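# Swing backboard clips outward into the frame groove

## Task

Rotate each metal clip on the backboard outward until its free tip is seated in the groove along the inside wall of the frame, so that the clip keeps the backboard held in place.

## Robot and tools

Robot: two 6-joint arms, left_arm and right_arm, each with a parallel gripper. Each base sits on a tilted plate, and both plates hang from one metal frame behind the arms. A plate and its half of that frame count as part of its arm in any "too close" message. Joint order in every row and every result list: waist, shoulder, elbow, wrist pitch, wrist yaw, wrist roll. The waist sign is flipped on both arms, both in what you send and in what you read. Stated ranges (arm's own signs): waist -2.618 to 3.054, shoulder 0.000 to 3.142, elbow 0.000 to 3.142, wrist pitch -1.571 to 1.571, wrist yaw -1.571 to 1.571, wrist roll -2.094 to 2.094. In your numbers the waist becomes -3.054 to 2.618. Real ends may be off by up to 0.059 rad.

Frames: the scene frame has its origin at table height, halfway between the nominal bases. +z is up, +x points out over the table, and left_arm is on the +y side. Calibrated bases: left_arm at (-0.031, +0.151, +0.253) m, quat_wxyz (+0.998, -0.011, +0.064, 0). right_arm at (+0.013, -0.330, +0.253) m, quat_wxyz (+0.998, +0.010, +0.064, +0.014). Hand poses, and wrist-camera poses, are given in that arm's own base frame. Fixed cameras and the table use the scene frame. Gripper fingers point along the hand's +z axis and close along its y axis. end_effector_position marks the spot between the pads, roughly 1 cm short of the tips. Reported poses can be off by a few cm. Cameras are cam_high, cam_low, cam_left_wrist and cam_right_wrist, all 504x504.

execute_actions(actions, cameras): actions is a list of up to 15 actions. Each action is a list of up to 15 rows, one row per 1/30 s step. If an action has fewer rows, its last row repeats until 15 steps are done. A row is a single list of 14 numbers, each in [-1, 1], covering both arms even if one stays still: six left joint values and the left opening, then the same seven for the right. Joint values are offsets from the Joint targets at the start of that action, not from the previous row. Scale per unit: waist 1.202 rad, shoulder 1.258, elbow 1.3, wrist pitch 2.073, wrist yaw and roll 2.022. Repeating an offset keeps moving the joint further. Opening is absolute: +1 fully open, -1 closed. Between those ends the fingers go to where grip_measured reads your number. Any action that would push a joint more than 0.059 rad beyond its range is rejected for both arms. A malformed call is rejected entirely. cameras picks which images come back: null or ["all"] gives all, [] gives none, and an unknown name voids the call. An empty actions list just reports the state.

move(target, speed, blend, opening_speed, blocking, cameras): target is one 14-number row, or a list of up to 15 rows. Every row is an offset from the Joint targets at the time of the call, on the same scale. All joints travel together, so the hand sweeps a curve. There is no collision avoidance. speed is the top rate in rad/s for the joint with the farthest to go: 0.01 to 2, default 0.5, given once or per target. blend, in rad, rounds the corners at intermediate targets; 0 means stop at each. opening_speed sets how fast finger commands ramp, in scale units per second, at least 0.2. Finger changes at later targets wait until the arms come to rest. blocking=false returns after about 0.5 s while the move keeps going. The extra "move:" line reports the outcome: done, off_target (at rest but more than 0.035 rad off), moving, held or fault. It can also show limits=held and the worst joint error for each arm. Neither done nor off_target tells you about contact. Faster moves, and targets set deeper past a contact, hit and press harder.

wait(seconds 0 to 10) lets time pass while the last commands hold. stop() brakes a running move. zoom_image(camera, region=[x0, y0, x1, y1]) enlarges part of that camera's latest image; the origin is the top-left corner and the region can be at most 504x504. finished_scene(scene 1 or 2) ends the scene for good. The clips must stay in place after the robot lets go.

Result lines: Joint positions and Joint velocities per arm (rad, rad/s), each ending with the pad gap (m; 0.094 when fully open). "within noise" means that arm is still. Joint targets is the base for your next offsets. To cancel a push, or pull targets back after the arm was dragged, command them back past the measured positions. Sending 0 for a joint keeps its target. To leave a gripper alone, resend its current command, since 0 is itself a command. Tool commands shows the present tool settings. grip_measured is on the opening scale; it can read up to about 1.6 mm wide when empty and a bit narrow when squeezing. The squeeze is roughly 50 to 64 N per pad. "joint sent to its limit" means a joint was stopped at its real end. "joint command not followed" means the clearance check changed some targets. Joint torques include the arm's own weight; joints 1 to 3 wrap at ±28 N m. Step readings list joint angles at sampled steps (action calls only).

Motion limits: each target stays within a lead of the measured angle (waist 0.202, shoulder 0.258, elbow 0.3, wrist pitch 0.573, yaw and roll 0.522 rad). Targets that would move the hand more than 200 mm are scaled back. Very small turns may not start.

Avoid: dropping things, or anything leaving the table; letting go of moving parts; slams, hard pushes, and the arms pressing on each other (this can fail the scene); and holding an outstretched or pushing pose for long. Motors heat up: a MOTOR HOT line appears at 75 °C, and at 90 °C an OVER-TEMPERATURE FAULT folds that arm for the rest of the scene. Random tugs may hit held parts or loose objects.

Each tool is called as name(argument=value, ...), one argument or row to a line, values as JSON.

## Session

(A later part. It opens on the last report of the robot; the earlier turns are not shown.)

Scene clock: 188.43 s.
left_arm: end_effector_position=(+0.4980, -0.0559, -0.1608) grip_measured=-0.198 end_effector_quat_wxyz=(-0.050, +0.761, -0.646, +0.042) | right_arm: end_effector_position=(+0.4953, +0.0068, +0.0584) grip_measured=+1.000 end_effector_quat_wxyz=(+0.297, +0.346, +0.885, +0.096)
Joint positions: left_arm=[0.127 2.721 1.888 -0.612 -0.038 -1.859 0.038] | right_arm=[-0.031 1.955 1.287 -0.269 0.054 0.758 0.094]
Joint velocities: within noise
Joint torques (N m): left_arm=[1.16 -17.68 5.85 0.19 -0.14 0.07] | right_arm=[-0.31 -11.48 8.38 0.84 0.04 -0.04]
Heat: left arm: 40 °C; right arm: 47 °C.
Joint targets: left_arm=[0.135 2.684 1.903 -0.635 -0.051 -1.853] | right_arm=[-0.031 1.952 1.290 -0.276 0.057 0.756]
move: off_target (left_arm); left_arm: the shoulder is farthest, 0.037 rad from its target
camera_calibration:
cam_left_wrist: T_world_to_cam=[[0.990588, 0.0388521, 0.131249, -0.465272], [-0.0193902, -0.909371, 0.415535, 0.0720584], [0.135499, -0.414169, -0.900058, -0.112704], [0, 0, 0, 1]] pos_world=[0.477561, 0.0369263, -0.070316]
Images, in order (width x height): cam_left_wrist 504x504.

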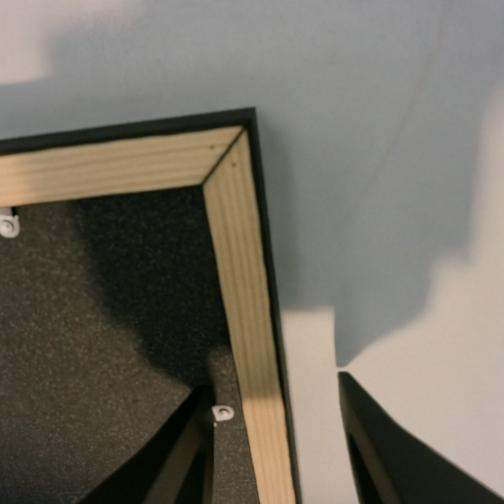

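move(
  target=[0,-0.005,0.0,0,0,0,-0.2,0,0,0,0,0,0,1],
  cameras=["cam_left_wrist"],
)

zoom_image(
  camera="cam_left_wrist",
  region=[160, 320, 340, 500],
)

Scene clock: 189.80 s.
left_arm: end_effector_position=(+0.4980, -0.0559, -0.1608) grip_measured=-0.198 end_effector_quat_wxyz=(-0.050, +0.761, -0.646, +0.042) | right_arm: end_effector_position=(+0.4953, +0.0068, +0.0584) grip_measured=+1.000 end_effector_quat_wxyz=(+0.297, +0.346, +0.885, +0.096)
Joint positions: left_arm=[0.127 2.721 1.888 -0.612 -0.038 -1.859 0.038] | right_arm=[-0.031 1.955 1.287 -0.269 0.054 0.758 0.094]
Joint velocities: within noise
Joint torques (N m): left_arm=[1.26 -17.94 5.81 0.2 -0.14 0.05] | right_arm=[-0.31 -11.48 8.38 0.84 0.04 -0.03]
Heat: left arm: 40 °C; right arm: 47 °C.
Joint targets: left_arm=[0.135 2.677 1.903 -0.635 -0.051 -1.853] | right_arm=[-0.031 1.952 1.290 -0.276 0.057 0.756]
move: off_target (left_arm); left_arm: the shoulder is farthest, 0.043 rad from its target
camera_calibration:
cam_left_wrist: T_world_to_cam=[[0.990588, 0.0388521, 0.131249, -0.465272], [-0.0193902, -0.909371, 0.415535, 0.0720584], [0.135499, -0.414169, -0.900058, -0.112704], [0, 0, 0, 1]] pos_world=[0.477561, 0.0369263, -0.070316]
Images, in order (width x height): cam_left_wrist 504x504.

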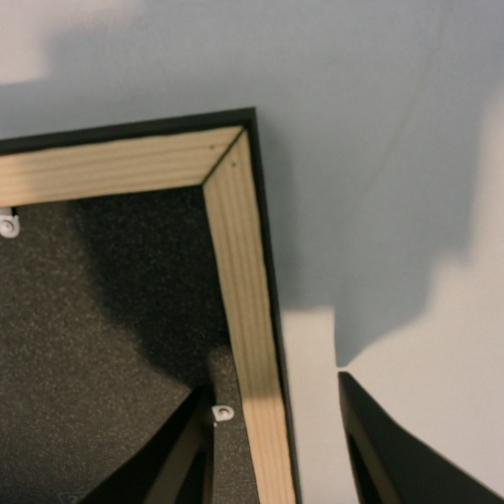

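Scaled by 2.800 from the camera's 504x504 image, which has a finer 720x720 frame.

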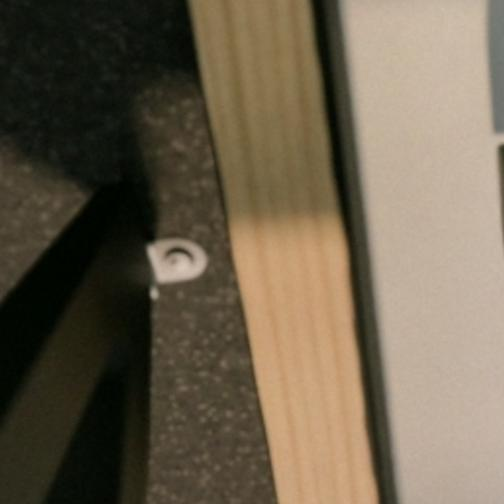

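move(
  target=[
    [0,-0.0254,0,0.0014,0,0,-0.2,0,0,0,0,0,0,1],
    [0,0.0612,0,0.0014,0,0,-0.2,0,0,0,0,0,0,1],
  ],
  speed=0.3,
  cameras=["cam_left_wrist"],
)

zoom_image(
  camera="cam_left_wrist",
  region=[160, 320, 340, 500],
)

Scene clock: 191.60 s.
left_arm: end_effector_position=(+0.4983, -0.0559, -0.1596) grip_measured=-0.198 end_effector_quat_wxyz=(-0.050, +0.761, -0.646, +0.042) | right_arm: end_effector_position=(+0.4953, +0.0068, +0.0584) grip_measured=+1.000 end_effector_quat_wxyz=(+0.297, +0.346, +0.885, +0.096)
Joint positions: left_arm=[0.127 2.72 1.892 -0.619 -0.038 -1.859 0.038] | right_arm=[-0.031 1.955 1.287 -0.269 0.054 0.758 0.094]
Joint velocities: within noise
Joint torques (N m): left_arm=[1.21 -11.49 5.29 0.29 -0.1 0.03] | right_arm=[-0.32 -11.47 8.38 0.84 0.04 -0.03]
Heat: left arm: 40 °C; right arm: 47 °C.
Joint targets: left_arm=[0.135 2.755 1.903 -0.632 -0.051 -1.853] | right_arm=[-0.031 1.952 1.290 -0.276 0.057 0.756]
move: done
camera_calibration:
cam_left_wrist: T_world_to_cam=[[0.990801, 0.0384457, 0.129751, -0.466118], [-0.019102, -0.909464, 0.415344, 0.0713633], [0.133972, -0.414001, -0.900363, -0.110996], [0, 0, 0, 1]] pos_world=[0.478063, 0.0368699, -0.0690983]
Images, in order (width x height): cam_left_wrist 504x504.

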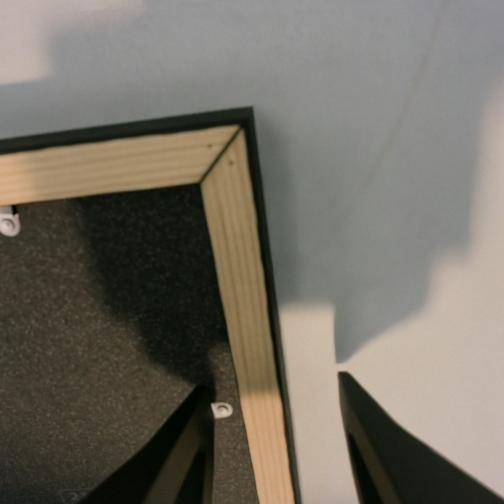

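Scaled by 2.800 from the camera's 504x504 image, which has a finer 720x720 frame.

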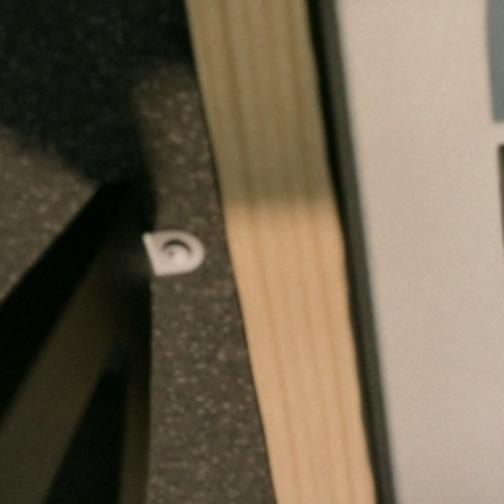

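move(
  target=[0,0.004,0,-0.0055,0,0,-0.2,0,0,0,0,0,0,1],
  speed=0.3,
  cameras=["cam_left_wrist"],
)

zoom_image(
  camera="cam_left_wrist",
  region=[160, 320, 340, 500],
)

Scene clock: 193.07 s.
left_arm: end_effector_position=(+0.4968, -0.0557, -0.1598) grip_measured=-0.198 end_effector_quat_wxyz=(-0.048, +0.761, -0.646, +0.039) | right_arm: end_effector_position=(+0.4953, +0.0068, +0.0584) grip_measured=+1.000 end_effector_quat_wxyz=(+0.297, +0.346, +0.885, +0.096)
Joint positions: left_arm=[0.127 2.72 1.892 -0.625 -0.038 -1.859 0.038] | right_arm=[-0.031 1.955 1.287 -0.269 0.054 0.758 0.094]
Joint velocities: within noise
Joint torques (N m): left_arm=[1.29 -11.07 5.23 0.27 -0.1 0.03] | right_arm=[-0.31 -11.48 8.36 0.84 0.04 -0.04]
Heat: left arm: 40 °C; right arm: 47 °C.
Joint targets: left_arm=[0.135 2.760 1.903 -0.643 -0.051 -1.853] | right_arm=[-0.031 1.952 1.290 -0.276 0.057 0.756]
move: off_target (left_arm); left_arm: the shoulder is farthest, 0.040 rad from its target
camera_calibration:
cam_left_wrist: T_world_to_cam=[[0.991568, 0.0383476, 0.12378, -0.465963], [-0.0165891, -0.909785, 0.414748, 0.0702224], [0.128518, -0.413304, -0.901478, -0.10831], [0, 0, 0, 1]] pos_world=[0.477118, 0.0369907, -0.0690873]
Images, in order (width x height): cam_left_wrist 504x504.

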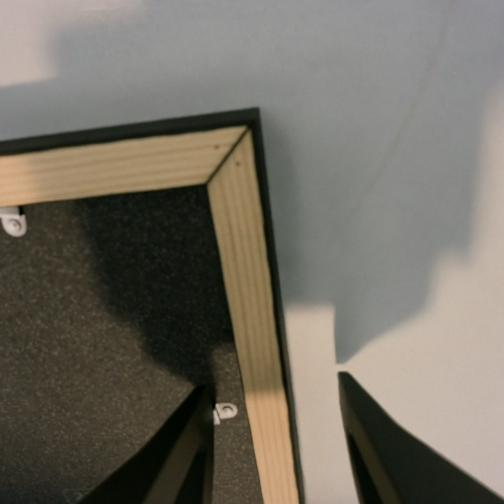

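Scaled by 2.800 from the camera's 504x504 image, which has a finer 720x720 frame.

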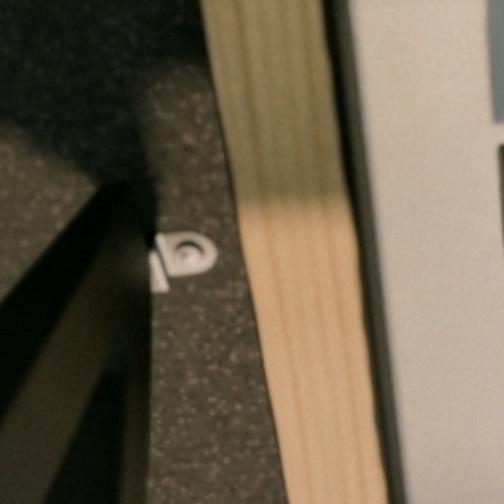

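move(
  target=[0.0275,0.0,0,0.0227,0,-0.0208,-0.2,0,0,0,0,0,0,1],
  speed=0.08,
  cameras=["cam_left_wrist"],
)

zoom_image(
  camera="cam_left_wrist",
  region=[160, 320, 340, 500],
)

Scene clock: 196.20 s.
left_arm: end_effector_position=(+0.5012, -0.0737, -0.1589) grip_measured=-0.198 end_effector_quat_wxyz=(-0.054, +0.759, -0.647, +0.052) | right_arm: end_effector_position=(+0.4953, +0.0068, +0.0584) grip_measured=+1.000 end_effector_quat_wxyz=(+0.297, +0.346, +0.885, +0.096)
Joint positions: left_arm=[0.162 2.72 1.892 -0.598 -0.038 -1.889 0.038] | right_arm=[-0.031 1.955 1.287 -0.269 0.054 0.758 0.094]
Joint velocities: within noise
Joint torques (N m): left_arm=[1.1 -11.18 5.5 0.45 -0.12 -0.11] | right_arm=[-0.31 -11.48 8.36 0.84 0.04 -0.03]
Heat: left arm: 40 °C; right arm: 47 °C.
Joint targets: left_arm=[0.168 2.760 1.903 -0.596 -0.051 -1.895] | right_arm=[-0.031 1.952 1.290 -0.276 0.057 0.756]
move: off_target (left_arm); left_arm: the shoulder is farthest, 0.040 rad from its target
camera_calibration:
cam_left_wrist: T_world_to_cam=[[0.987982, 0.0346286, 0.150639, -0.463942], [-0.0324056, -0.906517, 0.420924, 0.0626799], [0.151133, -0.420747, -0.8945, -0.126308], [0, 0, 0, 1]] pos_world=[0.479487, 0.0197425, -0.069478]
Images, in order (width x height): cam_left_wrist 504x504.

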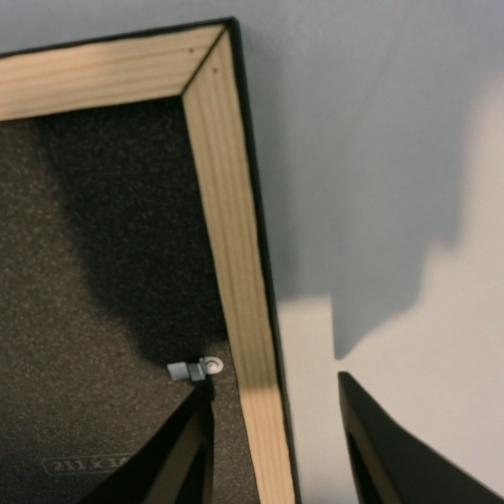

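Scaled by 2.800 from the camera's 504x504 image, which has a finer 720x720 frame.

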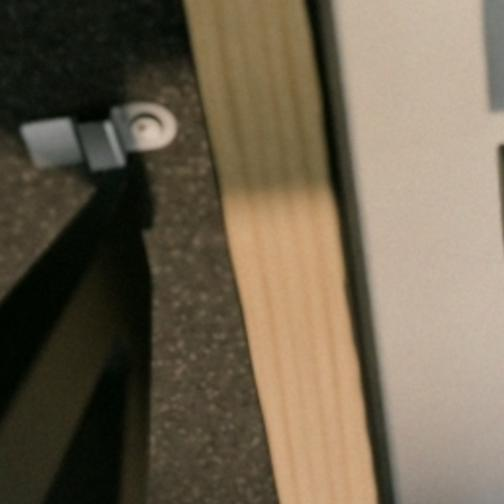

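move(
  target=[0,0.0,-0.0285,0.0029,0,0,-0.2,0,0,0,0,0,0,1],
  speed=0.2,
  cameras=["cam_left_wrist"],
)

zoom_image(
  camera="cam_left_wrist",
  region=[160, 320, 340, 500],
)

Scene clock: 198.37 s.
left_arm: end_effector_position=(+0.4993, -0.0734, -0.1613) grip_measured=-0.198 end_effector_quat_wxyz=(-0.053, +0.759, -0.647, +0.051) | right_arm: end_effector_position=(+0.4953, +0.0068, +0.0584) grip_measured=+1.000 end_effector_quat_wxyz=(+0.297, +0.346, +0.885, +0.096)
Joint positions: left_arm=[0.162 2.72 1.881 -0.589 -0.038 -1.89 0.038] | right_arm=[-0.031 1.955 1.287 -0.269 0.054 0.758 0.094]
Joint velocities: within noise
Joint torques (N m): left_arm=[1.13 -11.29 3.25 0.39 -0.13 -0.08] | right_arm=[-0.29 -11.48 8.38 0.84 0.04 -0.03]
Heat: left arm: 40 °C; right arm: 47 °C.
Joint targets: left_arm=[0.168 2.760 1.866 -0.590 -0.051 -1.895] | right_arm=[-0.031 1.952 1.290 -0.276 0.057 0.756]
move: off_target (left_arm); left_arm: the shoulder is farthest, 0.040 rad from its target
camera_calibration:
cam_left_wrist: T_world_to_cam=[[0.988166, 0.0357354, 0.14917, -0.461957], [-0.0307528, -0.906585, 0.420902, 0.0630631], [0.150276, -0.420508, -0.894757, -0.127603], [0, 0, 0, 1]] pos_world=[0.477605, 0.0200222, -0.0718067]
Images, in order (width x height): cam_left_wrist 504x504.

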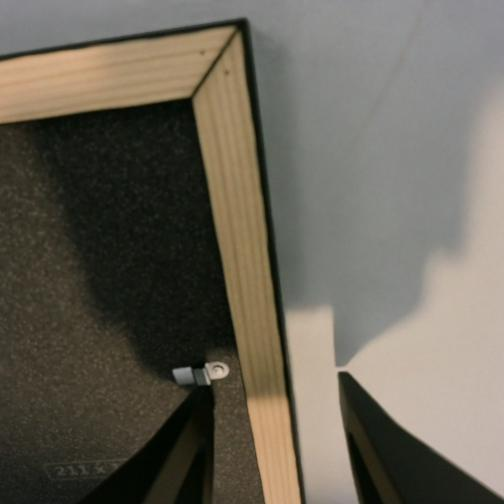

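Scaled by 2.800 from the camera's 504x504 image, which has a finer 720x720 frame.

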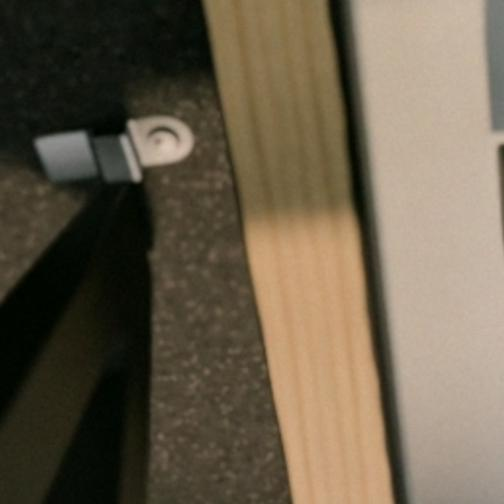

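move(
  target=[0,0.0,-0.0045,0.0015,0,0,-0.2,0,0,0,0,0,0,1],
  speed=0.2,
  cameras=["cam_left_wrist"],
)

zoom_image(
  camera="cam_left_wrist",
  region=[160, 320, 340, 500],
)

Scene clock: 199.93 s.
left_arm: end_effector_position=(+0.4989, -0.0734, -0.1617) grip_measured=-0.198 end_effector_quat_wxyz=(-0.053, +0.759, -0.647, +0.051) | right_arm: end_effector_position=(+0.4953, +0.0068, +0.0584) grip_measured=+1.000 end_effector_quat_wxyz=(+0.297, +0.346, +0.885, +0.096)
Joint positions: left_arm=[0.162 2.72 1.88 -0.587 -0.038 -1.89 0.038] | right_arm=[-0.031 1.955 1.287 -0.269 0.054 0.758 0.094]
Joint velocities: within noise
Joint torques (N m): left_arm=[1.26 -11.14 2.86 0.42 -0.09 -0.08] | right_arm=[-0.32 -11.48 8.38 0.83 0.04 -0.03]
Heat: left arm: 40 °C; right arm: 47 °C.
Joint targets: left_arm=[0.168 2.760 1.860 -0.587 -0.051 -1.895] | right_arm=[-0.031 1.952 1.290 -0.276 0.057 0.756]
move: off_target (left_arm); left_arm: the shoulder is farthest, 0.040 rad from its target
camera_calibration:
cam_left_wrist: T_world_to_cam=[[0.988222, 0.0357263, 0.1488, -0.46163], [-0.0305943, -0.90661, 0.420858, 0.06319], [0.14994, -0.420453, -0.894839, -0.127733], [0, 0, 0, 1]] pos_world=[0.477278, 0.0200755, -0.0722035]
Images, in order (width x height): cam_left_wrist 504x504.

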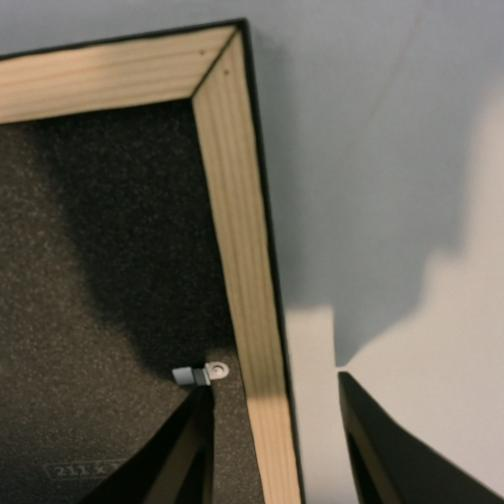

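Scaled by 2.800 from the camera's 504x504 image, which has a finer 720x720 frame.

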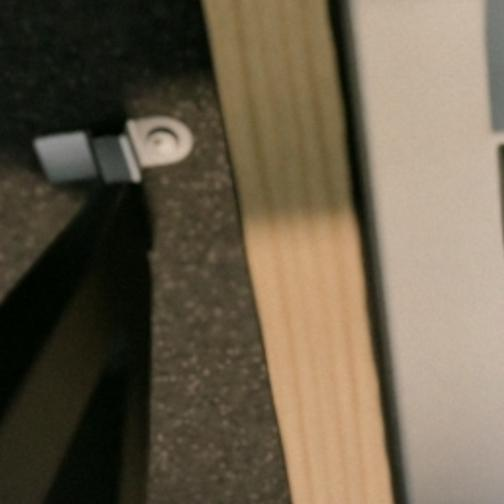

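move(
  target=[-0.0483,0.0,0,-0.0135,0,0.0203,-0.2,0,0,0,0,0,0,1],
  speed=0.08,
  cameras=["cam_left_wrist"],
)

zoom_image(
  camera="cam_left_wrist",
  region=[160, 320, 340, 500],
)

Scene clock: 202.20 s.
left_arm: end_effector_position=(+0.4983, -0.0577, -0.1622) grip_measured=-0.198 end_effector_quat_wxyz=(-0.045, +0.763, -0.643, +0.050) | right_arm: end_effector_position=(+0.4953, +0.0068, +0.0584) grip_measured=+1.000 end_effector_quat_wxyz=(+0.297, +0.346, +0.885, +0.096)
Joint positions: left_arm=[0.125 2.72 1.88 -0.598 -0.02 -1.865 0.038] | right_arm=[-0.031 1.955 1.287 -0.269 0.054 0.758 0.094]
Joint velocities: within noise
Joint torques (N m): left_arm=[-0.58 -11.04 2.81 0.22 -0.26 0.18] | right_arm=[-0.29 -11.47 8.38 0.84 0.04 -0.03]
Heat: left arm: 40 °C; right arm: 47 °C.
Joint targets: left_arm=[0.110 2.760 1.860 -0.615 -0.051 -1.854] | right_arm=[-0.031 1.952 1.290 -0.276 0.057 0.756]
move: off_target (left_arm); left_arm: the shoulder is farthest, 0.040 rad from its target
camera_calibration:
cam_left_wrist: T_world_to_cam=[[0.989717, 0.047011, 0.135091, -0.463826], [-0.0162132, -0.901489, 0.432498, 0.0725805], [0.142115, -0.430241, -0.891457, -0.117578], [0, 0, 0, 1]] pos_world=[0.476943, 0.0366486, -0.073548]
Images, in order (width x height): cam_left_wrist 504x504.

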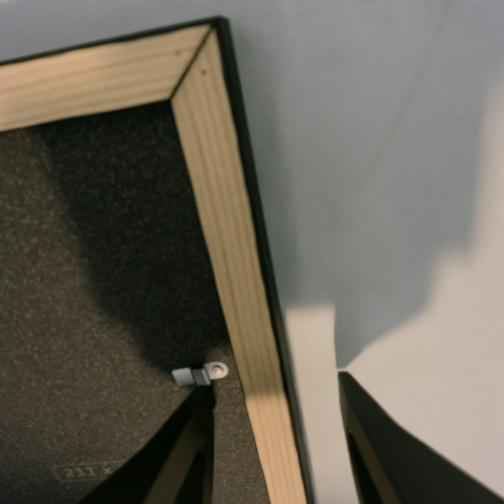

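Scaled by 2.800 from the camera's 504x504 image, which has a finer 720x720 frame.

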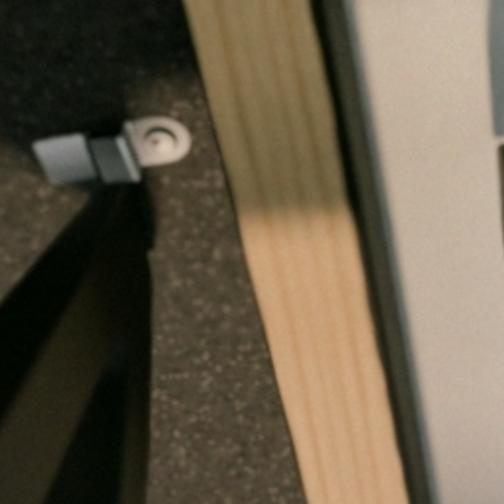

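move(
  target=[
    [0,-0.167,0,-0.06,0,0,-0.2,0,0,0,0,0,0,1],
    [-0.0025,-0.0851,-0.0969,0.026,0.001,0.7611,-0.2,0,0,0,0,0,0,1],
  ],
  blend=0.03,
  speed=0.9,
  cameras=["cam_left_wrist"],
)

zoom_image(
  camera="cam_left_wrist",
  region=[180, 280, 360, 460],
)

Scene clock: 211.30 s.
left_arm: end_effector_position=(+0.4808, -0.0466, -0.1448) grip_measured=-0.198 end_effector_quat_wxyz=(+0.066, -0.105, +0.992, +0.005) | right_arm: end_effector_position=(+0.4953, +0.0068, +0.0584) grip_measured=+1.000 end_effector_quat_wxyz=(+0.297, +0.346, +0.885, +0.096)
Joint positions: left_arm=[0.113 2.617 1.744 -0.571 -0.039 -0.322 0.038] | right_arm=[-0.031 1.955 1.287 -0.269 0.054 0.758 0.094]
Joint velocities: within noise
Joint torques (N m): left_arm=[0.09 -10.95 3.38 0.53 -0.12 0.01] | right_arm=[-0.31 -11.48 8.36 0.84 0.04 -0.04]
Heat: left arm: 40 °C; right arm: 47 °C.
Joint targets: left_arm=[0.107 2.652 1.734 -0.561 -0.049 -0.315] | right_arm=[-0.031 1.952 1.290 -0.276 0.057 0.756]
move: off_target (left_arm); left_arm: the shoulder is farthest, 0.036 rad from its target
camera_calibration:
cam_left_wrist: T_world_to_cam=[[0.0884839, -0.996012, -0.0114457, -0.0858503], [-0.945944, -0.0876244, 0.312268, 0.542307], [-0.312026, -0.0168037, -0.949925, 0.1343], [0, 0, 0, 1]] pos_world=[0.562494, -0.0357319, -0.0427531]
Images, in order (width x height): cam_left_wrist 504x504.

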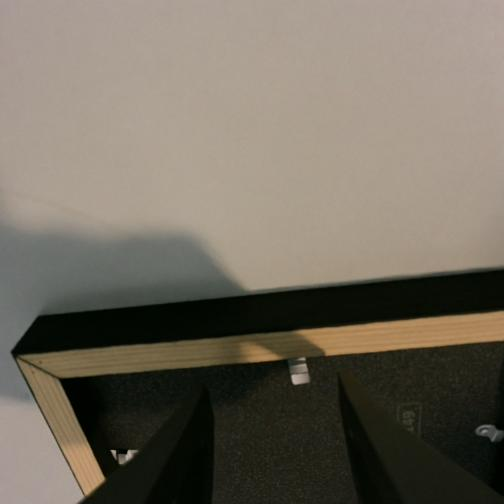

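Scaled by 2.800 from the camera's 504x504 image, which has a finer 720x720 frame.

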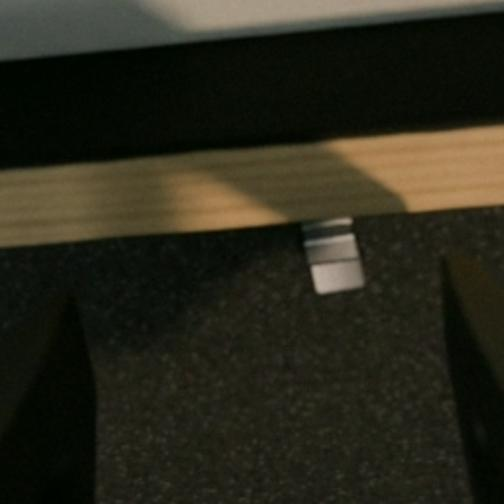

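move(
  target=[0.0283,0.027,0.0254,0.0118,0,0,-0.6,0,0,0,0,0,0,1],
  cameras=["cam_left_wrist"],
)

zoom_image(
  camera="cam_left_wrist",
  region=[180, 320, 340, 480],
)

Scene clock: 216.83 s.
left_arm: end_effector_position=(+0.4784, -0.0577, -0.1591) grip_measured=-0.598 end_effector_quat_wxyz=(+0.064, -0.093, +0.994, +0.006) | right_arm: end_effector_position=(+0.4953, +0.0068, +0.0584) grip_measured=+1.000 end_effector_quat_wxyz=(+0.297, +0.346, +0.885, +0.096)
Joint positions: left_arm=[0.137 2.653 1.75 -0.547 -0.04 -0.321 0.019] | right_arm=[-0.031 1.955 1.287 -0.269 0.054 0.758 0.094]
Joint velocities: within noise
Joint torques (N m): left_arm=[0.77 -11.11 5.78 0.48 -0.06 0.04] | right_arm=[-0.31 -11.48 8.38 0.84 0.04 -0.03]
Heat: left arm: 40 °C; right arm: 47 °C.
Joint targets: left_arm=[0.141 2.686 1.767 -0.537 -0.049 -0.315] | right_arm=[-0.031 1.952 1.290 -0.276 0.057 0.756]
move: done
camera_calibration:
cam_left_wrist: T_world_to_cam=[[0.0638965, -0.997858, -0.0140192, -0.085637], [-0.946329, -0.0650448, 0.316593, 0.545792], [-0.316827, -0.0069624, -0.948458, 0.122881], [0, 0, 0, 1]] pos_world=[0.560903, -0.0490971, -0.0574469]
Images, in order (width x height): cam_left_wrist 504x504.

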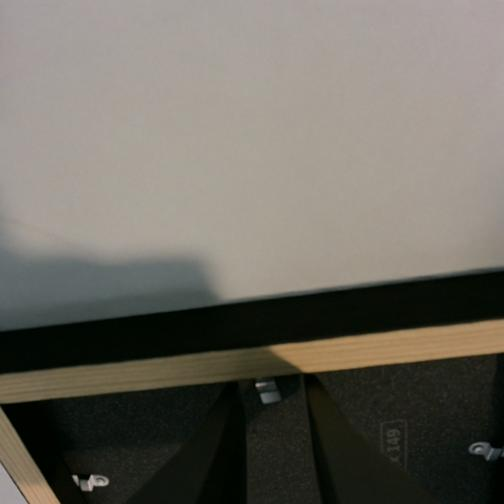

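Scaled by 3.150 from the camera's 504x504 image, which has a finer 720x720 frame.

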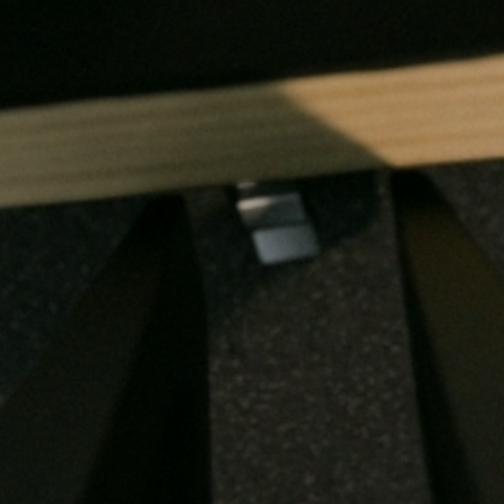

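move(
  target=[-0.0191,0.0064,-0.0277,0.0094,0,-0.1335,-0.6,0,0,0,0,0,0,1],
  cameras=["cam_left_wrist"],
)

zoom_image(
  camera="cam_left_wrist",
  region=[180, 320, 340, 480],
)

Scene clock: 222.90 s.
left_arm: end_effector_position=(+0.4761, -0.0515, -0.1634) grip_measured=-0.598 end_effector_quat_wxyz=(+0.061, -0.225, +0.972, -0.001) | right_arm: end_effector_position=(+0.4953, +0.0068, +0.0584) grip_measured=+1.000 end_effector_quat_wxyz=(+0.297, +0.346, +0.885, +0.096)
Joint positions: left_arm=[0.125 2.658 1.74 -0.537 -0.04 -0.578 0.019] | right_arm=[-0.031 1.955 1.287 -0.269 0.054 0.758 0.094]
Joint velocities: within noise
Joint torques (N m): left_arm=[0.09 -10.76 3.4 0.59 -0.06 -0.08] | right_arm=[-0.32 -11.48 8.38 0.84 0.04 -0.04]
Heat: left arm: 40 °C; right arm: 47 °C.
Joint targets: left_arm=[0.118 2.695 1.731 -0.517 -0.049 -0.585] | right_arm=[-0.031 1.952 1.290 -0.276 0.057 0.756]
move: off_target (left_arm); left_arm: the shoulder is farthest, 0.036 rad from its target
camera_calibration:
cam_left_wrist: T_world_to_cam=[[0.324849, -0.945626, 0.0162803, -0.195937], [-0.897293, -0.302713, 0.321294, 0.51051], [-0.298896, -0.11898, -0.946839, 0.104106], [0, 0, 0, 1]] pos_world=[0.552844, -0.0183584, -0.0622623]
Images, in order (width x height): cam_left_wrist 504x504.

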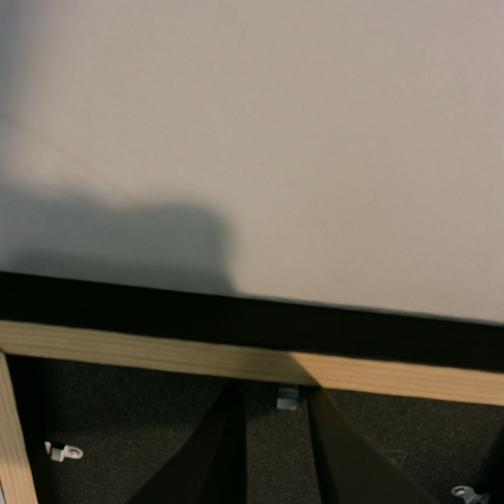

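Scaled by 3.150 from the camera's 504x504 image, which has a finer 720x720 frame.

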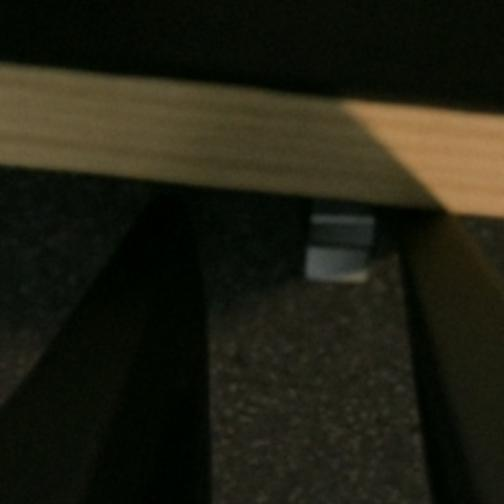

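move(
  target=[0.0233,0,0,0.0024,0,-0.0055,-0.6,0,0,0,0,0,0,1],
  speed=0.2,
  cameras=["cam_left_wrist"],
)

zoom_image(
  camera="cam_left_wrist",
  region=[180, 320, 340, 480],
)

Scene clock: 228.13 s.
left_arm: end_effector_position=(+0.4776, -0.0595, -0.1631) grip_measured=-0.598 end_effector_quat_wxyz=(+0.066, -0.223, +0.973, -0.004) | right_arm: end_effector_position=(+0.4953, +0.0068, +0.0584) grip_measured=+1.000 end_effector_quat_wxyz=(+0.297, +0.346, +0.885, +0.096)
Joint positions: left_arm=[0.141 2.658 1.74 -0.527 -0.04 -0.59 0.019] | right_arm=[-0.031 1.955 1.287 -0.269 0.054 0.758 0.094]
Joint velocities: within noise
Joint torques (N m): left_arm=[1.06 -10.78 3.37 0.55 -0.06 -0.14] | right_arm=[-0.29 -11.47 8.38 0.83 0.04 -0.03]
Heat: left arm: 40 °C; right arm: 47 °C.
Joint targets: left_arm=[0.146 2.695 1.731 -0.512 -0.049 -0.596] | right_arm=[-0.031 1.952 1.290 -0.276 0.057 0.756]
move: off_target (left_arm); left_arm: the shoulder is farthest, 0.037 rad from its target
camera_calibration:
cam_left_wrist: T_world_to_cam=[[0.320593, -0.946957, 0.0221858, -0.201056], [-0.901791, -0.297967, 0.313032, 0.510466], [-0.289818, -0.120363, -0.949483, 0.0990478], [0, 0, 0, 1]] pos_world=[0.553496, -0.0263675, -0.0612875]
Images, in order (width x height): cam_left_wrist 504x504.

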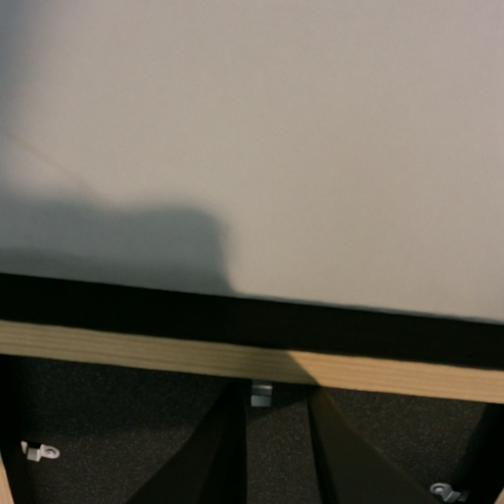

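Scaled by 3.150 from the camera's 504x504 image, which has a finer 720x720 frame.

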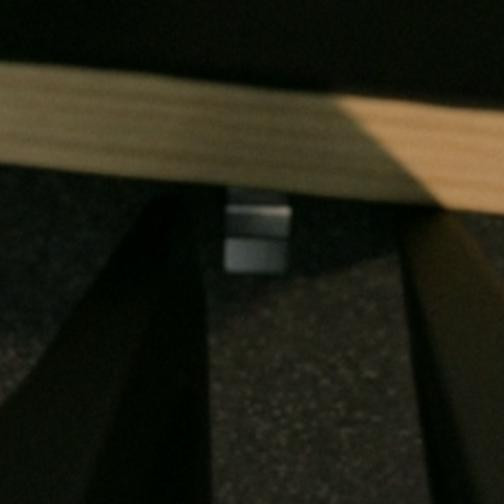

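move(
  target=[0,0,0,0,0,0,-0.92,0,0,0,0,0,0,1],
  opening_speed=0.4,
  cameras=["cam_left_wrist"],
)

zoom_image(
  camera="cam_left_wrist",
  region=[180, 320, 340, 480],
)

Scene clock: 230.07 s.
left_arm: end_effector_position=(+0.4790, -0.0597, -0.1629) grip_measured=-0.918 end_effector_quat_wxyz=(+0.069, -0.224, +0.972, -0.005) | right_arm: end_effector_position=(+0.4953, +0.0068, +0.0584) grip_measured=+1.000 end_effector_quat_wxyz=(+0.297, +0.346, +0.885, +0.096)
Joint positions: left_arm=[0.141 2.658 1.74 -0.521 -0.04 -0.59 0.004] | right_arm=[-0.031 1.955 1.287 -0.269 0.054 0.758 0.094]
Joint velocities: within noise
Joint torques (N m): left_arm=[0.92 -10.84 3.25 0.46 -0.07 -0.07] | right_arm=[-0.31 -11.48 8.38 0.83 0.04 -0.03]
Heat: left arm: 40 °C; right arm: 47 °C.
Joint targets: left_arm=[0.146 2.695 1.731 -0.512 -0.049 -0.596] | right_arm=[-0.031 1.952 1.290 -0.276 0.057 0.756]
move: off_target (left_arm); left_arm: the shoulder is farthest, 0.037 rad from its target
camera_calibration:
cam_left_wrist: T_world_to_cam=[[0.321175, -0.946693, 0.0248659, -0.201522], [-0.90333, -0.298369, 0.308173, 0.511531], [-0.284327, -0.12144, -0.951005, 0.0966583], [0, 0, 0, 1]] pos_world=[0.554287, -0.0264161, -0.0607067]
Images, in order (width x height): cam_left_wrist 504x504.

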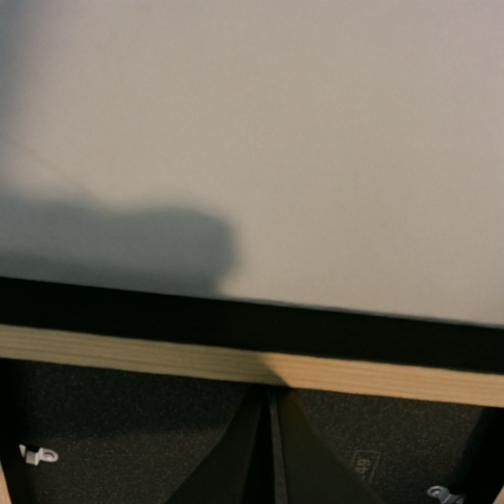

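Scaled by 3.150 from the camera's 504x504 image, which has a finer 720x720 frame.

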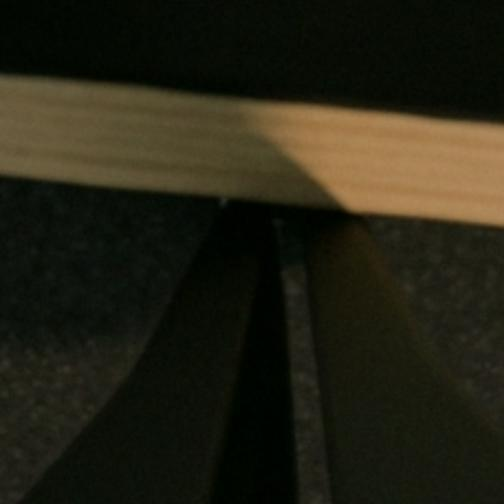

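move(
  target=[0.005,0,0,0,0,-0.3017,-0.92,0,0,0,0,0,0,1],
  speed=0.5,
  cameras=["cam_left_wrist"],
)

zoom_image(
  camera="cam_left_wrist",
  region=[180, 320, 340, 480],
)

Scene clock: 233.23 s.
left_arm: end_effector_position=(+0.4796, -0.0612, -0.1628) grip_measured=-0.918 end_effector_quat_wxyz=(+0.065, -0.504, +0.861, -0.026) | right_arm: end_effector_position=(+0.4953, +0.0068, +0.0584) grip_measured=+1.000 end_effector_quat_wxyz=(+0.297, +0.346, +0.885, +0.096)
Joint positions: left_arm=[0.144 2.658 1.74 -0.518 -0.04 -1.2 0.004] | right_arm=[-0.031 1.955 1.287 -0.269 0.054 0.758 0.094]
Joint velocities: within noise
Joint torques (N m): left_arm=[1.22 -10.95 3.32 0.47 -0.09 -0.11] | right_arm=[-0.31 -11.47 8.38 0.84 0.04 -0.04]
Heat: left arm: 40 °C; right arm: 47 °C.
Joint targets: left_arm=[0.152 2.695 1.731 -0.512 -0.049 -1.206] | right_arm=[-0.031 1.952 1.290 -0.276 0.057 0.756]
move: off_target (left_arm); left_arm: the shoulder is farthest, 0.037 rad from its target
camera_calibration:
cam_left_wrist: T_world_to_cam=[[0.797531, -0.594807, 0.100746, -0.39775], [-0.589373, -0.732559, 0.340584, 0.339661], [-0.128779, -0.331003, -0.934801, 0.011931], [0, 0, 0, 1]] pos_world=[0.518941, 0.0161859, -0.0644582]
Images, in order (width x height): cam_left_wrist 504x504.

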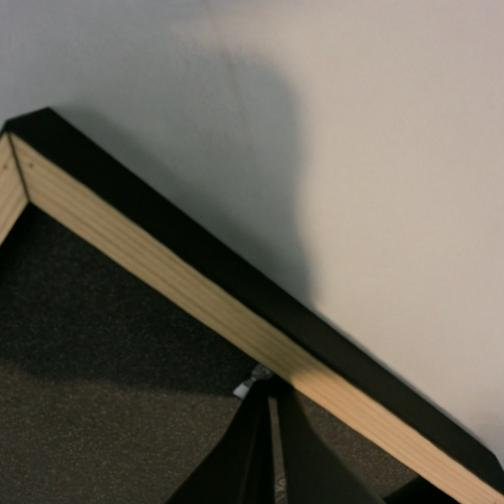

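Scaled by 3.150 from the camera's 504x504 image, which has a finer 720x720 frame.

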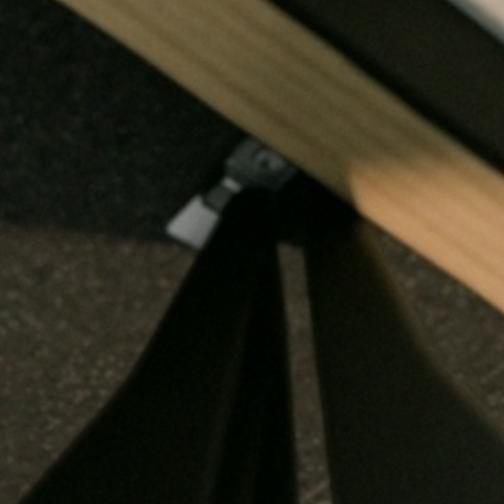

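move(
  target=[
    [0,-0.119,0,-0.05,0,0,-0.92,0,0,0,0,0,0,1],
    [-0.0424,-0.004,0.0854,-0.0555,0,-0.3299,-0.92,0,0,0,0,0,0,1],
  ],
  speed=0.8,
  blend=0.03,
  cameras=[],
)

move(
  target=[0,0,0,0,0,0,0.2,0,0,0,0,0,0,1],
  cameras=["cam_left_wrist"],
)

zoom_image(
  camera="cam_left_wrist",
  region=[150, 260, 350, 460],
)

Scene clock: 244.57 s.
left_arm: end_effector_position=(+0.4923, -0.0446, -0.1449) grip_measured=-0.918 end_effector_quat_wxyz=(-0.052, +0.770, -0.635, +0.042) | right_arm: end_effector_position=(+0.4953, +0.0068, +0.0584) grip_measured=+1.000 end_effector_quat_wxyz=(+0.297, +0.346, +0.885, +0.096)
Joint positions: left_arm=[0.107 2.656 1.825 -0.613 -0.04 -1.867 0.004] | right_arm=[-0.031 1.955 1.287 -0.269 0.054 0.758 0.094]
Joint velocities: within noise
Joint torques (N m): left_arm=[0.1 -11.45 6.05 0.3 -0.06 -0.05] | right_arm=[-0.31 -11.48 8.38 0.83 0.04 -0.04]
Heat: left arm: 40 °C; right arm: 47 °C.
Joint targets: left_arm=[0.101 2.689 1.842 -0.627 -0.049 -1.874] | right_arm=[-0.031 1.952 1.290 -0.276 0.057 0.756]
move: done
No camera images: "cameras" was empty.

Scene clock: 245.07 s.
left_arm: end_effector_position=(+0.4923, -0.0446, -0.1449) grip_measured=+0.198 end_effector_quat_wxyz=(-0.052, +0.770, -0.635, +0.042) | right_arm: end_effector_position=(+0.4953, +0.0068, +0.0584) grip_measured=+1.000 end_effector_quat_wxyz=(+0.297, +0.346, +0.885, +0.096)
Joint positions: left_arm=[0.107 2.656 1.825 -0.613 -0.04 -1.868 0.056] | right_arm=[-0.031 1.955 1.287 -0.269 0.054 0.758 0.094]
Joint velocities: within noise
Joint torques (N m): left_arm=[0.12 -11.48 5.97 0.29 -0.04 -0.08] | right_arm=[-0.32 -11.48 8.38 0.83 0.04 -0.04]
Heat: left arm: 40 °C; right arm: 47 °C.
Joint targets: left_arm=[0.101 2.689 1.842 -0.627 -0.049 -1.873] | right_arm=[-0.031 1.952 1.290 -0.276 0.057 0.756]
move: done
camera_calibration:
cam_left_wrist: T_world_to_cam=[[0.988788, 0.0672495, 0.133329, -0.459715], [0.00603813, -0.91013, 0.414279, 0.0628495], [0.149206, -0.408829, -0.900331, -0.0994716], [0, 0, 0, 1]] pos_world=[0.469023, 0.0474499, -0.0543014]
Images, in order (width x height): cam_left_wrist 504x504.

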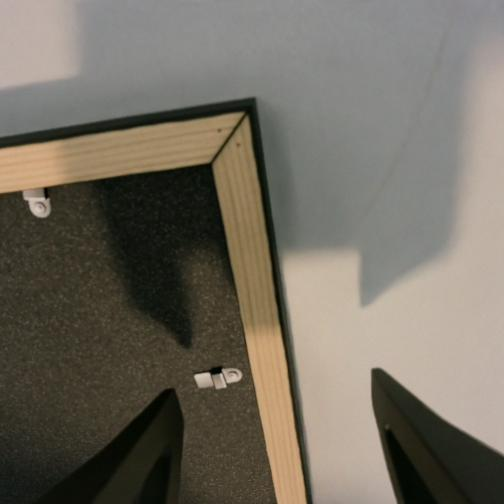

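Scaled by 2.520 from the camera's 504x504 image, which has a finer 720x720 frame.

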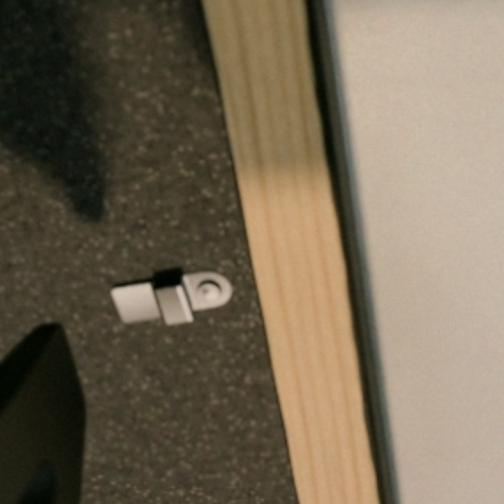

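execute_actions(
  actions=[],
  cameras=["cam_left_wrist"],
)

zoom_image(
  camera="cam_left_wrist",
  region=[150, 280, 330, 460],
)

Scene clock: 250.17 s.
left_arm: end_effector_position=(+0.4923, -0.0446, -0.1449) grip_measured=+0.198 end_effector_quat_wxyz=(-0.052, +0.770, -0.634, +0.042) | right_arm: end_effector_position=(+0.4953, +0.0068, +0.0584) grip_measured=+1.000 end_effector_quat_wxyz=(+0.297, +0.346, +0.885, +0.096)
Joint positions: left_arm=[0.107 2.656 1.825 -0.613 -0.04 -1.868 0.056] | right_arm=[-0.031 1.955 1.287 -0.269 0.054 0.758 0.094]
Joint velocities: within noise
Joint torques (N m): left_arm=[0.02 -11.3 5.89 0.26 -0.08 -0.08] | right_arm=[-0.31 -11.47 8.38 0.84 0.04 -0.03]
Heat: left arm: 40 °C; right arm: 47 °C.
Joint targets: left_arm=[0.101 2.689 1.842 -0.627 -0.049 -1.874] | right_arm=[-0.031 1.952 1.290 -0.276 0.057 0.756]
Tool commands: left_gripper/opening=+0.2 right_gripper/opening=+1.0
camera_calibration:
cam_left_wrist: T_world_to_cam=[[0.988761, 0.0676299, 0.133335, -0.459684], [0.00637802, -0.910107, 0.414324, 0.0626897], [0.14937, -0.408817, -0.900309, -0.0995485], [0, 0, 0, 1]] pos_world=[0.468987, 0.0474456, -0.0543062]
Images, in order (width x height): cam_left_wrist 504x504.

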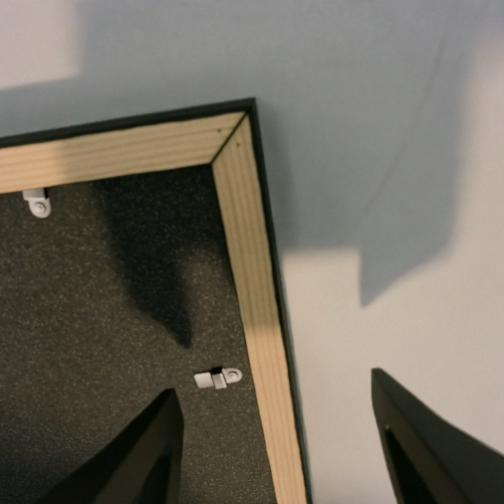

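Scaled by 2.800 from the camera's 504x504 image, which has a finer 720x720 frame.

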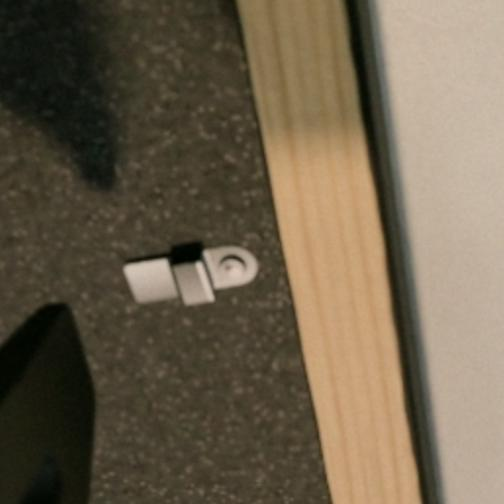

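move(
  target=[
    [0.0324,-0.14,-0.1108,0.0429,0,0.771,-0.55,0,0,0,0,0,0,1],
    [0.0324,-0.0397,-0.1108,0.0429,0,0.771,-0.55,0,0,0,0,0,0,1],
  ],
  speed=[1.2,0.5],
  blend=[0.03,0],
  cameras=["cam_left_wrist"],
)

zoom_image(
  camera="cam_left_wrist",
  region=[150, 280, 360, 490],
)

Scene clock: 268.20 s.
left_arm: end_effector_position=(+0.4723, -0.0547, -0.1510) grip_measured=-0.548 end_effector_quat_wxyz=(+0.063, -0.095, +0.993, +0.006) | right_arm: end_effector_position=(+0.4953, +0.0068, +0.0584) grip_measured=+1.000 end_effector_quat_wxyz=(+0.297, +0.346, +0.885, +0.096)
Joint positions: left_arm=[0.133 2.612 1.703 -0.541 -0.04 -0.321 0.021] | right_arm=[-0.031 1.955 1.287 -0.269 0.054 0.758 0.094]
Joint velocities: within noise
Joint torques (N m): left_arm=[1.16 -11.33 3.49 0.42 -0.09 0.02] | right_arm=[-0.31 -11.47 8.38 0.84 0.04 -0.03]
Heat: left arm: 42 °C; right arm: 47 °C.
Joint targets: left_arm=[0.140 2.639 1.698 -0.538 -0.049 -0.315] | right_arm=[-0.031 1.952 1.290 -0.276 0.057 0.756]
move: done
camera_calibration:
cam_left_wrist: T_world_to_cam=[[0.0684531, -0.997554, -0.0141716, -0.0842536], [-0.945781, -0.0694081, 0.317301, 0.537231], [-0.317509, -0.00831707, -0.948219, 0.128926], [0, 0, 0, 1]] pos_world=[0.554806, -0.0456871, -0.049408]
Images, in order (width x height): cam_left_wrist 504x504.

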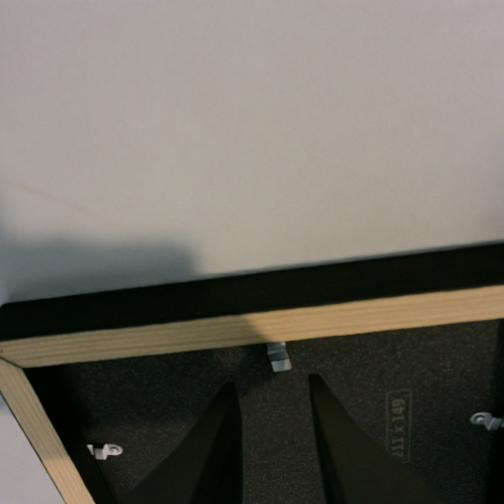

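Scaled by 2.400 from the camera's 504x504 image, which has a finer 720x720 frame.

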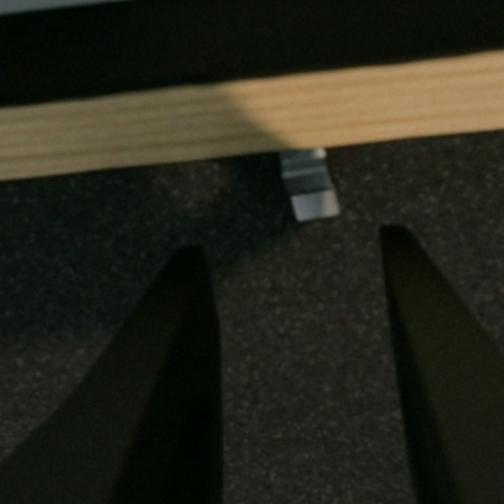

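move(
  target=[0.0062,0.0223,0.0208,0.0145,0,-0.0435,-0.55,0,0,0,0,0,0,1],
  speed=0.3,
  cameras=["cam_left_wrist"],
)

zoom_image(
  camera="cam_left_wrist",
  region=[190, 300, 340, 450],
)

Scene clock: 275.50 s.
left_arm: end_effector_position=(+0.4729, -0.0584, -0.1591) grip_measured=-0.548 end_effector_quat_wxyz=(+0.066, -0.128, +0.990, +0.003) | right_arm: end_effector_position=(+0.4953, +0.0068, +0.0584) grip_measured=+1.000 end_effector_quat_wxyz=(+0.297, +0.346, +0.885, +0.096)
Joint positions: left_arm=[0.14 2.633 1.706 -0.518 -0.04 -0.396 0.021] | right_arm=[-0.031 1.955 1.287 -0.269 0.054 0.758 0.094]
Joint velocities: within noise
Joint torques (N m): left_arm=[1.2 -10.86 5.71 0.41 -0.11 -0.07] | right_arm=[-0.32 -11.48 8.38 0.84 0.04 -0.03]
Heat: left arm: 41 °C; right arm: 47 °C.
Joint targets: left_arm=[0.148 2.668 1.725 -0.508 -0.049 -0.402] | right_arm=[-0.031 1.952 1.290 -0.276 0.057 0.756]
move: done
camera_calibration:
cam_left_wrist: T_world_to_cam=[[0.134665, -0.990885, -0.0034845, -0.117356], [-0.94116, -0.129006, 0.31237, 0.533612], [-0.309973, -0.0387858, -0.949954, 0.115764], [0, 0, 0, 1]] pos_world=[0.553902, -0.0429573, -0.0571225]
Images, in order (width x height): cam_left_wrist 504x504.

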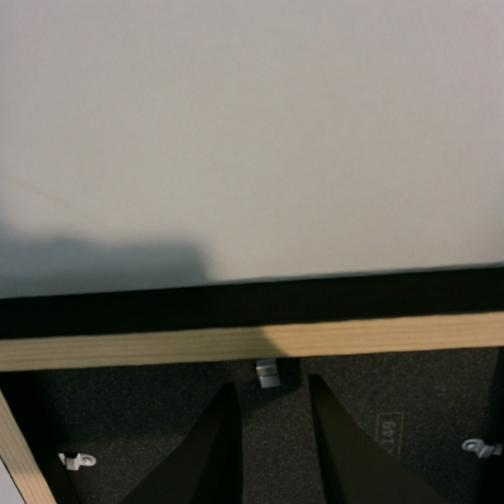

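Scaled by 3.360 from the camera's 504x504 image, which has a finer 720x720 frame.

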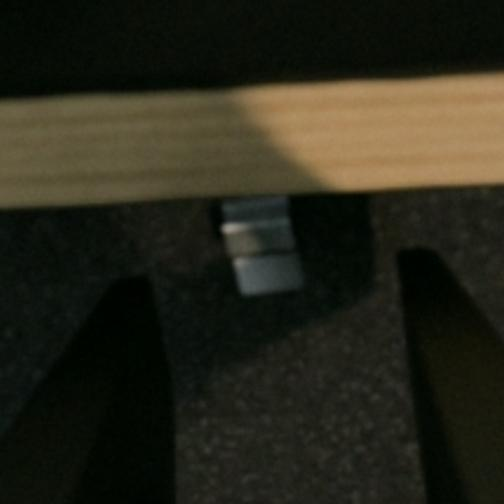

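move(
  target=[0,0.0151,0.0065,0.0051,0,0,-0.55,0,0,0,0,0,0,1],
  speed=0.2,
  cameras=["cam_left_wrist"],
)

zoom_image(
  camera="cam_left_wrist",
  region=[190, 300, 340, 450],
)

Scene clock: 281.30 s.
left_arm: end_effector_position=(+0.4747, -0.0587, -0.1645) grip_measured=-0.548 end_effector_quat_wxyz=(+0.067, -0.129, +0.989, +0.002) | right_arm: end_effector_position=(+0.4953, +0.0068, +0.0584) grip_measured=+1.000 end_effector_quat_wxyz=(+0.297, +0.346, +0.885, +0.096)
Joint positions: left_arm=[0.14 2.65 1.716 -0.508 -0.04 -0.397 0.021] | right_arm=[-0.031 1.955 1.287 -0.269 0.054 0.758 0.094]
Joint velocities: within noise
Joint torques (N m): left_arm=[1.06 -10.67 5.5 0.48 -0.09 -0.1] | right_arm=[-0.31 -11.48 8.36 0.84 0.04 -0.03]
Heat: left arm: 41 °C; right arm: 47 °C.
Joint targets: left_arm=[0.148 2.686 1.734 -0.498 -0.049 -0.402] | right_arm=[-0.031 1.952 1.290 -0.276 0.057 0.756]
move: off_target (left_arm); left_arm: the shoulder is farthest, 0.037 rad from its target
camera_calibration:
cam_left_wrist: T_world_to_cam=[[0.135423, -0.990785, -0.00255296, -0.118067], [-0.942007, -0.129554, 0.309577, 0.536855], [-0.307055, -0.039519, -0.950871, 0.109621], [0, 0, 0, 1]] pos_world=[0.55537, -0.0430951, -0.0622644]
Images, in order (width x height): cam_left_wrist 504x504.

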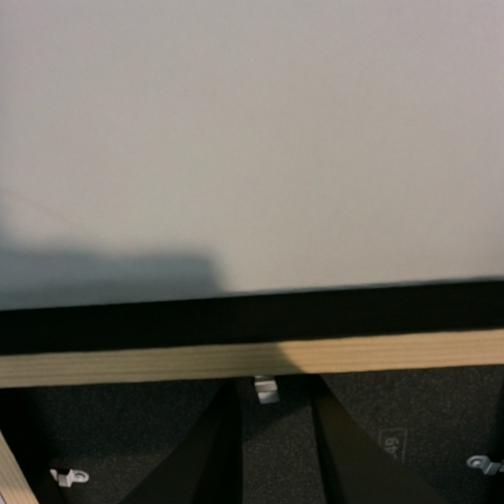

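Scaled by 3.360 from the camera's 504x504 image, which has a finer 720x720 frame.

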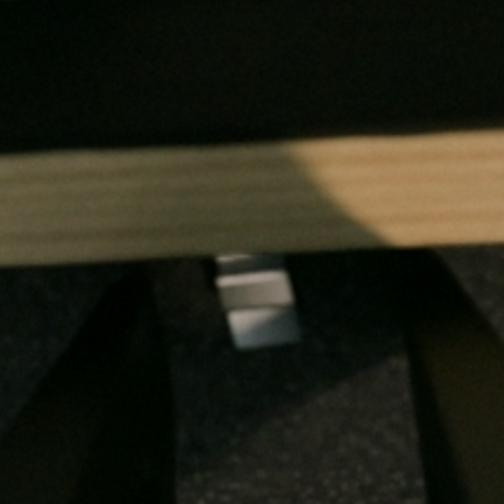

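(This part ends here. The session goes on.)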